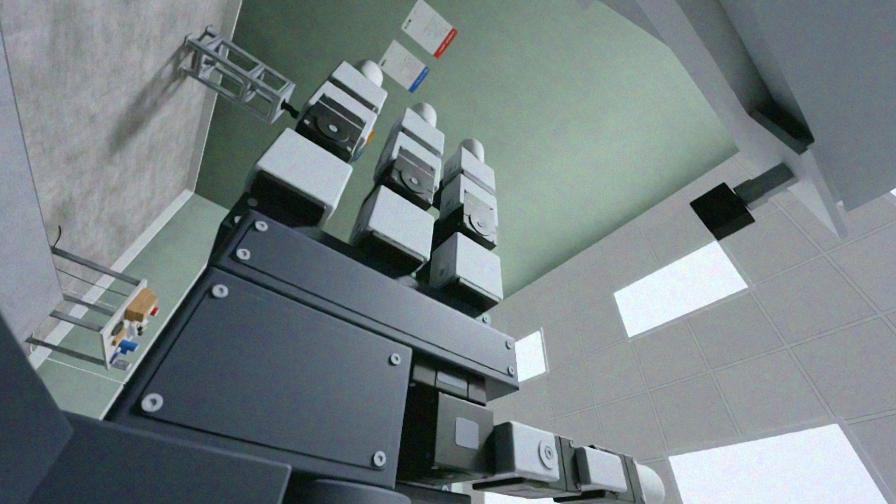

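Scaled by 1.680.

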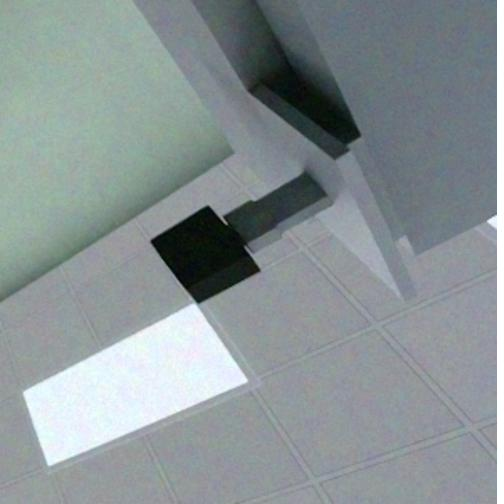

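{"fn": "move", "kwargs": {
  "target": [
    [0,0,0,0,0,0,0.754,0,0.576,0.696,0.754,0,0.576,0.696,0.754,0,0.576,0.696,0.714,0.678,0.226,0.168,0.4,-0.4,0,-0.07,-0.27,0,0,0,0.754,0,0.576,0.696,0.754,0,0.576,0.696,0.754,0,0.576,0.696,0.714,0.678,0.226,0.168,0.4,0],
    [0,0,0,0,0,0,0.754,0,0.576,0.696,0.754,0,0.576,0.696,0.754,0,0.576,0.696,0.714,0.678,0.226,0.168,0.4,-0.4,0,0.0,-0.27,0,0,0.5,1,0,1,1,-0.48,0,-0.3,0.3,-0.48,0,-0.3,0.3,0.714,0.678,0.226,0.168,0.4,0]
  ],
  "speed": 0.25
}}

Scene clock: 3211.10 s.
left_arm: end_effector_position=(+0.4463, +0.3502, +0.7003) hand_goal=(+0.754, +0.000, +0.576, +0.696, +0.754, +0.000, +0.576, +0.696, +0.754, +0.000, +0.576, +0.696, +0.714, +0.678, +0.226, +0.168) hand_measured=(+0.752, -0.004, +0.572, +0.694, +0.752, -0.002, +0.572, +0.694, +0.752, -0.002, +0.574, +0.694, +0.712, +0.678, +0.228, +0.168) hand_current_ma=(-8, -10, -9, -8, -7, -5, -9, -8, -8, -4, -9, -7, -3, -2, +4, -1) hand_state=(goal, goal, goal, goal, goal, goal, goal, goal, goal, goal, goal, goal, goal, goal, goal, goal) hand_current_limit=0.40 hand_speed=-0.40 end_effector_quat_wxyz=(+0.001, +0.707, +0.001, +0.707) | right_arm: end_effector_position=(+0.4672, -0.9498, +0.6998) hand_goal=(+1.000, +0.000, +1.000, +1.000, -0.480, +0.000, -0.300, +0.300, -0.480, +0.000, -0.300, +0.300, +0.714, +0.678, +0.226, +0.168) hand_measured=(+1.000, -0.002, +0.998, +0.998, -0.478, -0.002, -0.300, +0.302, -0.478, -0.002, -0.300, +0.302, +0.722, +0.676, +0.226, +0.166) hand_current_ma=(+0, +0, +0, +0, +0, +0, +0, +0, +0, +0, +0, +0, +3, +0, +0, +0) hand_state=(goal, goal, goal, goal, goal, goal, goal, goal, goal, goal, goal, goal, goal, goal, goal, goal) hand_current_limit=0.40 hand_speed=0.00 end_effector_quat_wxyz=(+0.500, +0.500, +0.500, +0.500) end_effector_velocity=(+0.000, +0.001, +0.000) end_effector_angular_velocity=(-0.004, -0.001, +0.000)
Joint positions: left_arm=[0.33 -0.397 -2.308 2.073 0.237 1.173 -1.573] | right_arm=[-0.7 -1.382 -1.96 2.477 2.623 -0.189 0.003]
Joint velocities: left_arm=[within noise] | right_arm=[0 0 0.001 0 -0.006 0 0.001]
Joint torques (N m): left_arm=[-13.91 -3.05 -37.86 -0.04 -3.33 -2.48] | right_arm=[10.97 9.27 -50.84 -3.1 -2.18 2.37]
Wrist force (N): left_arm=[0.2 -1.9 -1.8] | right_arm=[0.7 -2.6 -2.3]
Wrist torque (N m): left_arm=[0.14 -0.34 0.19] | right_arm=[0.13 -0.01 -0.22]
Wrist force, peak (N): left_arm=[0.2 -2.1 -2.8] | right_arm=[3.7 0.3 -4.0]
Hand target: left_arm +0.4463, +0.3502, +0.7003; +0.001, +0.707, +0.001, +0.707 | right_arm +0.4672, -0.9498, +0.6998; +0.500, +0.500, +0.500, +0.500
Off the commanded pose: left_arm 0.000 m, 0 deg | right_arm 0.000 m, 0 deg.
left_rail: position_m=0.330 speed_m_s=0.50 position_status=done
right_rail: position_m=-0.700 position_status=done
move: done

{"fn": "move", "kwargs": {
  "target": [
    [0,0,0,0,0,0,0.754,0,0.576,0.696,0.754,0,0.576,0.696,0.754,0,0.576,0.696,0.714,0.678,0.226,0.168,0.4,-0.4,0.113,-0.2163,0.0547,0,0,0,1,0,1,1,-0.48,0,-0.3,0.3,-0.48,0,-0.3,0.3,0.714,0.678,0.226,0.168,0.6,0],
    [0,0,0,0,0,0,0.754,0,0.576,0.696,0.754,0,0.576,0.696,0.754,0,0.576,0.696,0.714,0.678,0.226,0.168,0.4,-0.4,0.113,-0.2163,0.103,0,0,0,1,0,1,1,-0.48,0,-0.3,0.3,-0.48,0,-0.3,0.3,0.714,0.678,0.226,0.168,0.6,0]
  ],
  "speed": 0.15
}}

{"fn": "move", "kwargs": {
  "target": [
    [0,0,0,0,0,0,0.754,0,0.576,0.696,0.754,0,0.576,0.696,0.754,0,0.576,0.696,0.714,0.678,0.226,0.168,0.4,-0.4,0,0.08,0,0,0,0,1,0,1,1,-0.48,0,-0.3,0.3,-0.48,0,-0.3,0.3,0.714,0.678,0.226,0.168,0.6,0]
  ],
  "speed": 0.02,
  "stop_force": 15
}}

Scene clock: 3247.60 s.
left_arm: end_effector_position=(+0.4463, +0.3502, +0.7003) hand_goal=(+0.754, +0.000, +0.576, +0.696, +0.754, +0.000, +0.576, +0.696, +0.754, +0.000, +0.576, +0.696, +0.714, +0.678, +0.226, +0.168) hand_measured=(+0.752, -0.004, +0.572, +0.694, +0.752, -0.002, +0.572, +0.694, +0.752, -0.002, +0.574, +0.694, +0.712, +0.678, +0.228, +0.168) hand_current_ma=(-8, -10, -9, -8, -7, -5, -9, -8, -8, -4, -9, -7, -3, -2, +4, -1) hand_state=(goal, goal, goal, goal, goal, goal, goal, goal, goal, goal, goal, goal, goal, goal, goal, goal) hand_current_limit=0.40 hand_speed=-0.40 end_effector_quat_wxyz=(+0.001, +0.707, +0.001, +0.707) | right_arm: end_effector_position=(+0.5267, -0.8851, +0.5708) hand_goal=(+1.000, +0.000, +1.000, +1.000, -0.480, +0.000, -0.300, +0.300, -0.480, +0.000, -0.300, +0.300, +0.714, +0.678, +0.226, +0.168) hand_measured=(+1.008, -0.004, +1.006, +1.002, -0.478, -0.002, -0.300, +0.302, -0.478, -0.002, -0.300, +0.302, +0.722, +0.676, +0.226, +0.166) hand_current_ma=(+3, -1, +1, +0, +0, +0, +0, +0, +0, +0, +0, +0, +3, +0, +0, +0) hand_state=(goal, goal, goal, goal, goal, goal, goal, goal, goal, goal, goal, goal, goal, goal, goal, goal) hand_current_limit=0.60 hand_speed=0.00 end_effector_quat_wxyz=(+0.506, +0.502, +0.496, +0.496)
Joint positions: left_arm=[0.33 -0.397 -2.308 2.073 0.237 1.173 -1.573] | right_arm=[-0.7 -1.085 -1.694 2.611 2.218 -0.503 0.001]
Joint torques (N m): left_arm=[-13.55 -0.25 -37.86 -0.32 -3.39 -2.24] | right_arm=[9.97 -13.93 -32.41 -1.83 3.3 -0.12]
Wrist force (N): left_arm=[0.0 -1.8 -1.8] | right_arm=[-8.2 -6.0 -76.1]
Wrist torque (N m): left_arm=[0.14 -0.31 0.18] | right_arm=[10.21 -1.33 -1.96]
Wrist force, peak (N): left_arm=[-0.3 -2.1 -2.6] | right_arm=[-16.7 44.1 -166.0]
Hand target: left_arm +0.4463, +0.3502, +0.7003; +0.001, +0.707, +0.001, +0.707 | right_arm +0.5267, -0.8851, +0.5708; +0.506, +0.502, +0.496, +0.496 (not the last commanded pose)
Off the commanded pose: left_arm 0.000 m, 0 deg | right_arm 0.004 m, 1 deg.
FORCE FAULT: contact force on the right arm reached its limit, and that arm stopped for 10 seconds. The contact can be on any part of that arm, not only on its tool. That arm's remaining commands of this call were not run. That arm's target is now where it stood when the stop ended, not its last command. That arm accepts commands again.
left_rail: position_m=0.330 speed_m_s=0.50 position_status=done
right_rail: position_m=-0.700 position_status=done
move: fault (right_arm)

not run: an earlier result of this reply reported a stop or a fault. Calls in your next reply go to the robot.

{"fn": "move", "kwargs": {
  "target": [
    [0,0,0,0,0,0,0.754,0,0.576,0.696,0.754,0,0.576,0.696,0.754,0,0.576,0.696,0.714,0.678,0.226,0.168,0.4,-0.4,0,0,-0.045,0,0,0,1,0,1,1,-0.48,0,-0.3,0.3,-0.48,0,-0.3,0.3,0.714,0.678,0.226,0.168,0.6,0],
    [0,0,0,0,0,0,0.754,0,0.576,0.696,0.754,0,0.576,0.696,0.754,0,0.576,0.696,0.714,0.678,0.226,0.168,0.4,-0.4,-0.012,-0.005,-0.045,0.0013,0.005,0.0013,1,0,1,1,-0.48,0,-0.3,0.3,-0.48,0,-0.3,0.3,0.714,0.678,0.226,0.168,0.6,0]
  ],
  "speed": 0.1
}}

{"fn": "move", "kwargs": {
  "target": [
    [0,0,0,0,0,0,0.754,0,0.576,0.696,0.754,0,0.576,0.696,0.754,0,0.576,0.696,0.714,0.678,0.226,0.168,0.4,-0.4,0,0,0.049,0,0,0,1,0,1,1,-0.48,0,-0.3,0.3,-0.48,0,-0.3,0.3,0.714,0.678,0.226,0.168,0.6,0]
  ],
  "speed": 0.02,
  "stop_force": 8
}}

{"fn": "move", "kwargs": {
  "target": [
    [0,0,0,0,0,0,0.754,0,0.576,0.696,0.754,0,0.576,0.696,0.754,0,0.576,0.696,0.714,0.678,0.226,0.168,0.4,-0.4,0,0.08,0,0,0,0,1,0,1,1,-0.48,0,-0.3,0.3,-0.48,0,-0.3,0.3,0.714,0.678,0.226,0.168,0.6,0]
  ],
  "speed": 0.02,
  "stop_force": 15
}}

Scene clock: 3287.17 s.
left_arm: end_effector_position=(+0.4463, +0.3502, +0.7003) hand_goal=(+0.754, +0.000, +0.576, +0.696, +0.754, +0.000, +0.576, +0.696, +0.754, +0.000, +0.576, +0.696, +0.714, +0.678, +0.226, +0.168) hand_measured=(+0.752, -0.004, +0.572, +0.694, +0.752, -0.002, +0.572, +0.694, +0.752, -0.002, +0.574, +0.694, +0.712, +0.678, +0.228, +0.168) hand_current_ma=(-8, -10, -9, -8, -7, -5, -9, -8, -8, -4, -9, -7, -3, -2, +4, -1) hand_state=(goal, goal, goal, goal, goal, goal, goal, goal, goal, goal, goal, goal, goal, goal, goal, goal) hand_current_limit=0.40 hand_speed=-0.40 end_effector_quat_wxyz=(+0.001, +0.707, +0.001, +0.707) | right_arm: end_effector_position=(+0.4996, -0.8918, +0.5678) hand_goal=(+1.000, +0.000, +1.000, +1.000, -0.480, +0.000, -0.300, +0.300, -0.480, +0.000, -0.300, +0.300, +0.714, +0.678, +0.226, +0.168) hand_measured=(+1.000, +0.002, +1.000, +1.000, -0.478, -0.002, -0.300, +0.302, -0.478, -0.002, -0.300, +0.302, +0.722, +0.676, +0.226, +0.166) hand_current_ma=(+0, +0, +0, +0, +0, +0, +0, +0, +0, +0, +0, +0, +3, +0, +0, +0) hand_state=(goal, goal, goal, goal, goal, goal, goal, goal, goal, goal, goal, goal, goal, goal, goal, goal) hand_current_limit=0.60 hand_speed=0.00 end_effector_quat_wxyz=(+0.500, +0.500, +0.500, +0.499)
Joint positions: left_arm=[0.33 -0.397 -2.308 2.073 0.237 1.173 -1.573] | right_arm=[-0.7 -1.198 -1.736 2.648 2.232 -0.374 -0.003]
Joint torques (N m): left_arm=[-14.29 0.06 -37.83 -0.5 -3.22 -2.24] | right_arm=[-14.82 -6.71 -39.34 0.45 1.49 -2.35]
Wrist force (N): left_arm=[-0.2 -1.3 -2.2] | right_arm=[0.8 -3.1 -2.4]
Wrist torque (N m): left_arm=[0.24 -0.31 0.15] | right_arm=[0.09 0.03 -0.06]
Wrist force, peak (N): left_arm=[-0.3 -1.9 -2.7] | right_arm=[-8.4 -5.1 -76.3]
Hand target: left_arm +0.4463, +0.3502, +0.7003; +0.001, +0.707, +0.001, +0.707 | right_arm +0.4996, -0.8918, +0.5678; +0.500, +0.500, +0.500, +0.499
Off the commanded pose: left_arm 0.000 m, 0 deg | right_arm 0.000 m, 0 deg.
left_rail: position_m=0.330 speed_m_s=0.50 position_status=done
right_rail: position_m=-0.700 position_status=done
move: done

Scene clock: 3289.60 s.
left_arm: end_effector_position=(+0.4463, +0.3502, +0.7003) hand_goal=(+0.754, +0.000, +0.576, +0.696, +0.754, +0.000, +0.576, +0.696, +0.754, +0.000, +0.576, +0.696, +0.714, +0.678, +0.226, +0.168) hand_measured=(+0.752, -0.004, +0.572, +0.694, +0.752, -0.002, +0.572, +0.694, +0.752, -0.002, +0.574, +0.694, +0.712, +0.678, +0.228, +0.168) hand_current_ma=(-8, -10, -9, -8, -7, -5, -9, -8, -8, -4, -9, -7, -3, -2, +4, -1) hand_state=(goal, goal, goal, goal, goal, goal, goal, goal, goal, goal, goal, goal, goal, goal, goal, goal) hand_current_limit=0.40 hand_speed=-0.40 end_effector_quat_wxyz=(+0.001, +0.707, +0.001, +0.707) | right_arm: end_effector_position=(+0.5239, -0.8919, +0.5677) hand_goal=(+1.000, +0.000, +1.000, +1.000, -0.480, +0.000, -0.300, +0.300, -0.480, +0.000, -0.300, +0.300, +0.714, +0.678, +0.226, +0.168) hand_measured=(+1.000, -0.002, +1.000, +1.000, -0.480, -0.002, -0.300, +0.302, -0.478, -0.002, -0.300, +0.302, +0.722, +0.676, +0.226, +0.166) hand_current_ma=(+0, +0, +0, +0, +0, +0, +0, +0, +0, +0, +0, +0, +3, +0, +0, +0) hand_state=(goal, goal, goal, goal, goal, goal, goal, goal, goal, goal, goal, goal, goal, goal, goal, goal) hand_current_limit=0.60 hand_speed=0.00 end_effector_quat_wxyz=(+0.500, +0.500, +0.500, +0.499)
Joint positions: left_arm=[0.33 -0.397 -2.308 2.073 0.237 1.173 -1.573] | right_arm=[-0.7 -1.113 -1.686 2.61 2.22 -0.458 -0.003]
Joint torques (N m): left_arm=[-12.26 -0.92 -39.12 -0.49 -3.3 -2.36] | right_arm=[-7.95 -23.44 -19.79 0.43 2.18 0.06]
Wrist force (N): left_arm=[-0.2 -1.5 -2.4] | right_arm=[-0.8 -2.8 -8.1]
Wrist torque (N m): left_arm=[0.22 -0.30 0.15] | right_arm=[0.92 -0.17 -0.37]
Wrist force, peak (N): left_arm=[0.0 -2.1 -2.5] | right_arm=[-3.3 0.5 -18.1]
Hand target: left_arm +0.4463, +0.3502, +0.7003; +0.001, +0.707, +0.001, +0.707 | right_arm +0.5239, -0.8919, +0.5677; +0.500, +0.500, +0.500, +0.499 (not the last commanded pose)
Off the commanded pose: left_arm 0.000 m, 0 deg | right_arm 0.005 m, 0 deg.
left_rail: position_m=0.330 speed_m_s=0.50 position_status=done
right_rail: position_m=-0.700 position_status=done
move: contact (right_arm)

Scene clock: 3293.10 s.
left_arm: end_effector_position=(+0.4463, +0.3502, +0.7003) hand_goal=(+0.754, +0.000, +0.576, +0.696, +0.754, +0.000, +0.576, +0.696, +0.754, +0.000, +0.576, +0.696, +0.714, +0.678, +0.226, +0.168) hand_measured=(+0.752, -0.004, +0.572, +0.694, +0.752, -0.002, +0.572, +0.694, +0.752, -0.002, +0.574, +0.694, +0.712, +0.678, +0.228, +0.168) hand_current_ma=(-8, -10, -9, -8, -7, -5, -9, -8, -8, -4, -9, -7, -3, -2, +4, -1) hand_state=(goal, goal, goal, goal, goal, goal, goal, goal, goal, goal, goal, goal, goal, goal, goal, goal) hand_current_limit=0.40 hand_speed=-0.40 end_effector_quat_wxyz=(+0.001, +0.707, +0.001, +0.707) | right_arm: end_effector_position=(+0.5240, -0.8918, +0.6157) hand_goal=(+1.000, +0.000, +1.000, +1.000, -0.480, +0.000, -0.300, +0.300, -0.480, +0.000, -0.300, +0.300, +0.714, +0.678, +0.226, +0.168) hand_measured=(+1.000, +0.058, +1.000, +1.000, -0.480, -0.002, -0.300, +0.302, -0.478, -0.002, -0.300, +0.302, +0.722, +0.676, +0.226, +0.166) hand_current_ma=(+0, +64, +0, +0, +0, +0, +0, +0, +0, +0, +0, +0, +3, +0, +0, +0) hand_state=(goal, blocked, goal, goal, goal, goal, goal, goal, goal, goal, goal, goal, goal, goal, goal, goal) hand_current_limit=0.60 hand_speed=0.00 end_effector_quat_wxyz=(+0.500, +0.500, +0.500, +0.499)
Joint positions: left_arm=[0.33 -0.397 -2.308 2.073 0.237 1.173 -1.573] | right_arm=[-0.7 -1.113 -1.798 2.564 2.378 -0.458 -0.003]
Joint torques (N m): left_arm=[-11.96 -0.84 -38.24 -0.58 -3.03 -2.15] | right_arm=[-4.16 -21.53 -44.93 -0.08 0.5 -1.83]
Wrist force (N): left_arm=[0.0 -2.0 -2.2] | right_arm=[-3.8 -4.5 -5.0]
Wrist torque (N m): left_arm=[0.16 -0.33 0.19] | right_arm=[0.67 -0.29 -0.81]
Wrist force, peak (N): left_arm=[-0.2 -2.0 -2.8] | right_arm=[-0.3 -8.5 -12.8]
Hand target: left_arm +0.4463, +0.3502, +0.7003; +0.001, +0.707, +0.001, +0.707 | right_arm +0.5240, -0.8919, +0.6157; +0.500, +0.500, +0.500, +0.499
Off the commanded pose: left_arm 0.000 m, 0 deg | right_arm 0.000 m, 0 deg.
left_rail: position_m=0.330 speed_m_s=0.50 position_status=done
right_rail: position_m=-0.700 position_status=done
move: done

{"fn": "move", "kwargs": {
  "target": [0,0,0,0,0,0,0.754,0,0.576,0.696,0.754,0,0.576,0.696,0.754,0,0.576,0.696,0.714,0.678,0.226,0.168,0.4,-0.4,-0.18,0.28,-0.123,0,0,-0.5,0.754,0,0.576,0.696,0.754,0,0.576,0.696,0.754,0,0.576,0.696,0.714,0.678,0.226,0.168,0.4,-0.4],
  "cameras": ["cam_right_wrist","cam_left_wrist"]
}}

Scene clock: 3458.80 s.
left_arm: end_effector_position=(+0.4463, +0.3502, +0.7003) hand_goal=(+0.754, +0.000, +0.576, +0.696, +0.754, +0.000, +0.576, +0.696, +0.754, +0.000, +0.576, +0.696, +0.714, +0.678, +0.226, +0.168) hand_measured=(+0.752, -0.004, +0.572, +0.694, +0.752, -0.002, +0.572, +0.694, +0.752, -0.002, +0.574, +0.694, +0.712, +0.678, +0.228, +0.168) hand_current_ma=(-8, -10, -9, -8, -7, -5, -9, -8, -8, -4, -9, -7, -3, -2, +4, -1) hand_state=(goal, goal, goal, goal, goal, goal, goal, goal, goal, goal, goal, goal, goal, goal, goal, goal) hand_current_limit=0.40 hand_speed=-0.40 end_effector_quat_wxyz=(+0.001, +0.707, +0.001, +0.707) | right_arm: end_effector_position=(+0.4502, -0.9998, +0.7836) hand_goal=(+0.754, +0.000, +0.576, +0.696, +0.754, +0.000, +0.576, +0.696, +0.754, +0.000, +0.576, +0.696, +0.714, +0.678, +0.226, +0.168) hand_measured=(+0.756, -0.002, +0.578, +0.698, +0.756, -0.008, +0.576, +0.694, +0.756, -0.010, +0.576, +0.694, +0.718, +0.676, +0.226, +0.166) hand_current_ma=(+1, +0, +1, +0, +0, -2, +0, +0, +1, -3, +0, +0, +1, +0, +0, +0) hand_state=(goal, goal, goal, goal, goal, goal, goal, goal, goal, goal, goal, goal, goal, goal, goal, goal) hand_current_limit=0.40 hand_speed=-0.40 end_effector_quat_wxyz=(+0.711, +0.000, +0.704, +0.000)
Joint positions: left_arm=[0.33 -0.397 -2.308 2.073 0.237 1.173 -1.573] | right_arm=[-0.7 -1.495 -1.786 2.088 2.712 -0.075 -1.443]
Joint torques (N m): left_arm=[-12.14 0.23 -39.08 -0.83 -3.31 -2.02] | right_arm=[-9.95 -29.07 -34.38 2.09 1.32 -2.13]
Wrist force (N): left_arm=[-0.2 -1.7 -2.2] | right_arm=[3.1 0.3 -2.6]
Wrist torque (N m): left_arm=[0.19 -0.29 0.15] | right_arm=[0.16 0.04 0.15]
Wrist force, peak (N): left_arm=[-0.3 -2.3 -2.4] | right_arm=[5.7 -1.3 -11.3]
Hand target: left_arm +0.4463, +0.3502, +0.7003; +0.001, +0.707, +0.001, +0.707 | right_arm +0.4503, -0.9997, +0.7838; +0.707, +0.000, +0.708, +0.000
Off the commanded pose: left_arm 0.000 m, 0 deg | right_arm 0.000 m, 1 deg.
left_rail: position_m=0.330 speed_m_s=0.50 position_status=done
right_rail: position_m=-0.700 position_status=done
move: done
camera_calibration:
cam_left_wrist: T_world_to_cam=[[-0.0103937, 0.60686, -0.794741, 0.310224], [-0.719578, 0.547336, 0.427353, -0.215432], [0.694334, 0.57632, 0.430994, -0.684145], [0, 0, 0, 1]] pos_world=[0.323229, 0.323938, 0.633475]
cam_right_wrist: T_world_to_cam=[[0.0537432, 0.614329, 0.787218, 0.0113949], [-0.727462, -0.515961, 0.452309, -0.589364], [0.68404, -0.59698, 0.419171, -1.10589], [0, 0, 0, 1]] pos_world=[0.327119, -0.971282, 0.721161]

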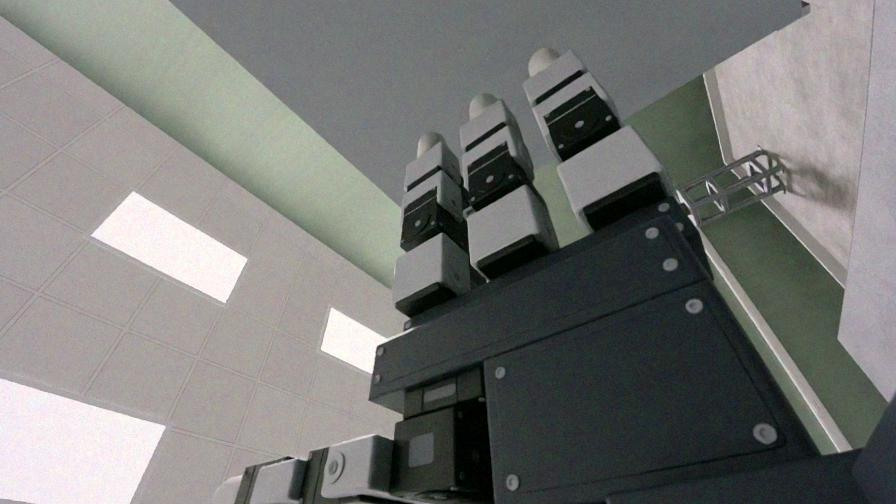

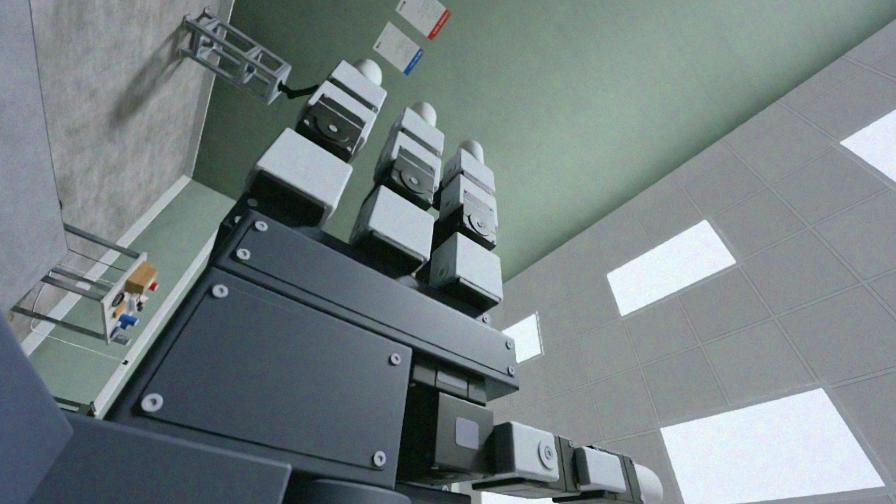

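{"fn": "move", "kwargs": {
  "target": [
    [0.176,-0.416,0,0,0,0,0.754,0,0.576,0.696,0.754,0,0.576,0.696,0.754,0,0.576,0.696,0.714,0.678,0.226,0.168,0.4,-0.4,-0.037,0.083,0.05,0,0,0,0.754,0,0.576,0.696,0.754,0,0.576,0.696,0.754,0,0.576,0.696,0.714,0.678,0.226,0.168,0.4,-0.4],
    [0.176,-0.416,0.413,0,0,0,0.754,0,0.576,0.696,0.754,0,0.576,0.696,0.754,0,0.576,0.696,0.714,0.678,0.226,0.168,0.4,-0.4,-0.037,0.083,0.406,0,0,0,0.754,0,0.576,0.696,0.754,0,0.576,0.696,0.754,0,0.576,0.696,0.714,0.678,0.226,0.168,0.4,-0.4]
  ],
  "stop_force": 20,
  "speed": 0.12,
  "cameras": ["cam_right_wrist","cam_left_wrist"]
}}

Scene clock: 3476.53 s.
left_arm: end_effector_position=(+0.6942, +0.6000, +0.8051) hand_goal=(+0.754, +0.000, +0.576, +0.696, +0.754, +0.000, +0.576, +0.696, +0.754, +0.000, +0.576, +0.696, +0.714, +0.678, +0.226, +0.168) hand_measured=(+0.752, -0.004, +0.574, +0.694, +0.752, -0.002, +0.574, +0.694, +0.752, -0.002, +0.574, +0.694, +0.712, +0.678, +0.228, +0.168) hand_current_ma=(-6, -10, -8, -7, -5, -5, -8, -8, -5, -4, -8, -7, -3, -2, +4, -1) hand_state=(goal, goal, goal, goal, goal, goal, goal, goal, goal, goal, goal, goal, goal, goal, goal, goal) hand_current_limit=0.40 hand_speed=-0.40 end_effector_quat_wxyz=(+0.001, +0.707, +0.001, +0.707) | right_arm: end_effector_position=(+0.6940, -0.9501, +0.8057) hand_goal=(+0.754, +0.000, +0.576, +0.696, +0.754, +0.000, +0.576, +0.696, +0.754, +0.000, +0.576, +0.696, +0.714, +0.678, +0.226, +0.168) hand_measured=(+0.756, -0.002, +0.578, +0.698, +0.756, -0.008, +0.576, +0.694, +0.756, -0.010, +0.576, +0.694, +0.718, +0.676, +0.226, +0.166) hand_current_ma=(+0, +0, +0, +0, +0, -2, +0, +0, +0, -3, +0, +0, +1, +0, +0, +0) hand_state=(goal, goal, goal, goal, goal, goal, goal, goal, goal, goal, goal, goal, goal, goal, goal, goal) hand_current_limit=0.40 hand_speed=-0.40 end_effector_quat_wxyz=(+0.707, +0.000, +0.708, +0.000)
Joint positions: left_arm=[0.33 0.361 -1.606 1.467 0.14 1.931 -1.572] | right_arm=[-0.7 -0.96 -1.6 1.883 2.861 -0.612 -1.573]
Joint torques (N m): left_arm=[-15.14 -21.64 -51.15 0.88 -3.68 1.53] | right_arm=[11.85 -25.61 -55.92 -1.67 -2.08 1.76]
Wrist force (N): left_arm=[-0.5 -1.4 -1.5] | right_arm=[2.9 0.7 -3.0]
Wrist torque (N m): left_arm=[0.17 -0.20 -0.03] | right_arm=[0.27 0.03 0.11]
Wrist force, peak (N): left_arm=[0.6 -2.5 -2.6] | right_arm=[3.6 0.3 -3.6]
Hand target: left_arm +0.6942, +0.6000, +0.8051; +0.001, +0.707, +0.001, +0.707 | right_arm +0.6940, -0.9501, +0.8057; +0.707, +0.000, +0.708, +0.000
Off the commanded pose: left_arm 0.000 m, 0 deg | right_arm 0.000 m, 0 deg.
left_rail: position_m=0.330 speed_m_s=0.50 position_status=done
right_rail: position_m=-0.700 position_status=done
move: done
camera_calibration:
cam_left_wrist: T_world_to_cam=[[-0.0103937, 0.60686, -0.794741, 0.244575], [-0.719578, 0.547336, 0.427353, -0.218603], [0.694334, 0.57632, 0.430994, -1.04545], [0, 0, 0, 1]] pos_world=[0.571129, 0.573738, 0.738375]
cam_right_wrist: T_world_to_cam=[[0.0634031, 0.614612, 0.786278, -0.0551814], [-0.723532, -0.514339, 0.460388, -0.404035], [0.687373, -0.598087, 0.41208, -1.24995], [0, 0, 0, 1]] pos_world=[0.57035, -0.921477, 0.744482]

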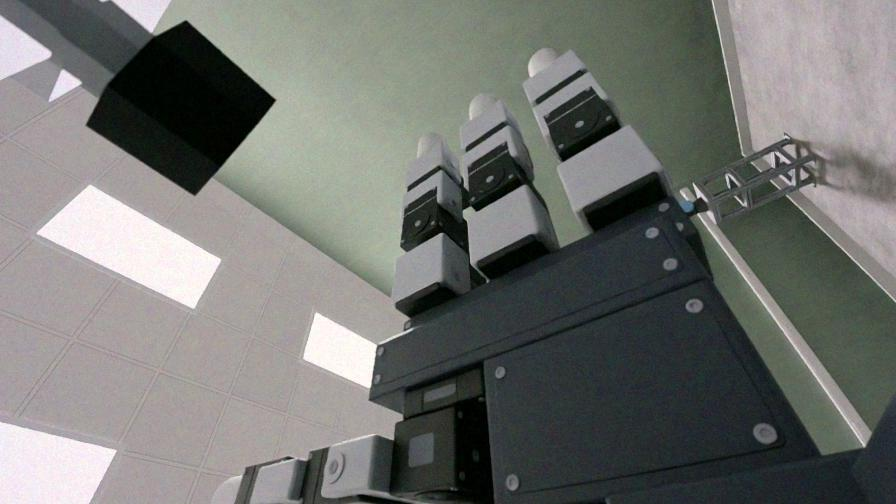

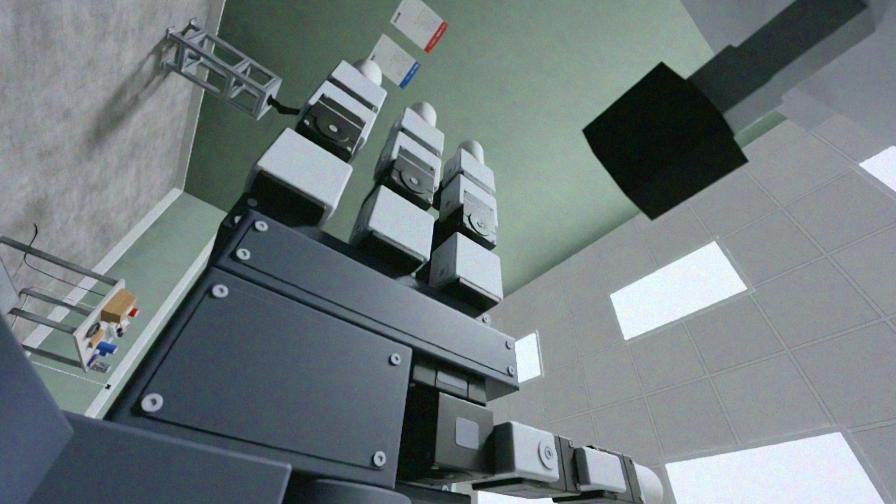

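{"fn": "zoom_image", "kwargs": {
  "camera": "cam_left_wrist",
  "region": [560, 0, 896, 250]
}}

{"fn": "zoom_image", "kwargs": {
  "camera": "cam_right_wrist",
  "region": [0, 0, 336, 250]
}}

Scaled by 1.500.

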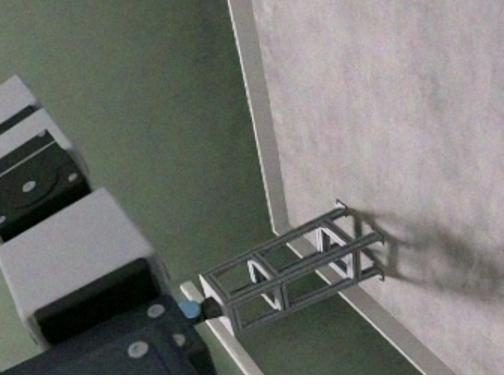

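Scaled by 1.500.

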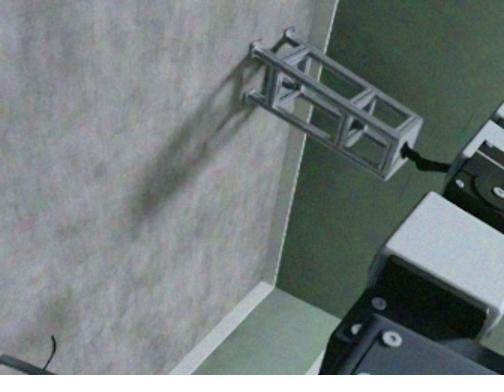

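{"fn": "zoom_image", "kwargs": {
  "camera": "cam_left_wrist",
  "region": [0, 0, 336, 200]
}}

{"fn": "zoom_image", "kwargs": {
  "camera": "cam_right_wrist",
  "region": [560, 0, 896, 250]
}}

Scaled by 1.500.

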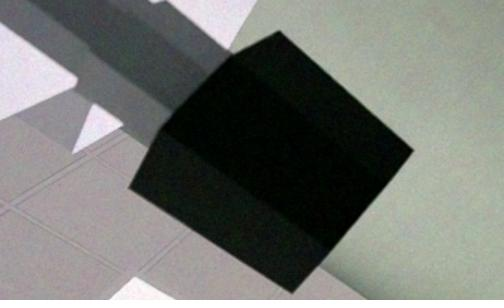

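Scaled by 1.500.

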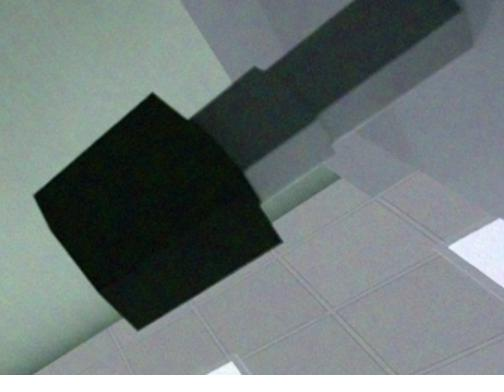

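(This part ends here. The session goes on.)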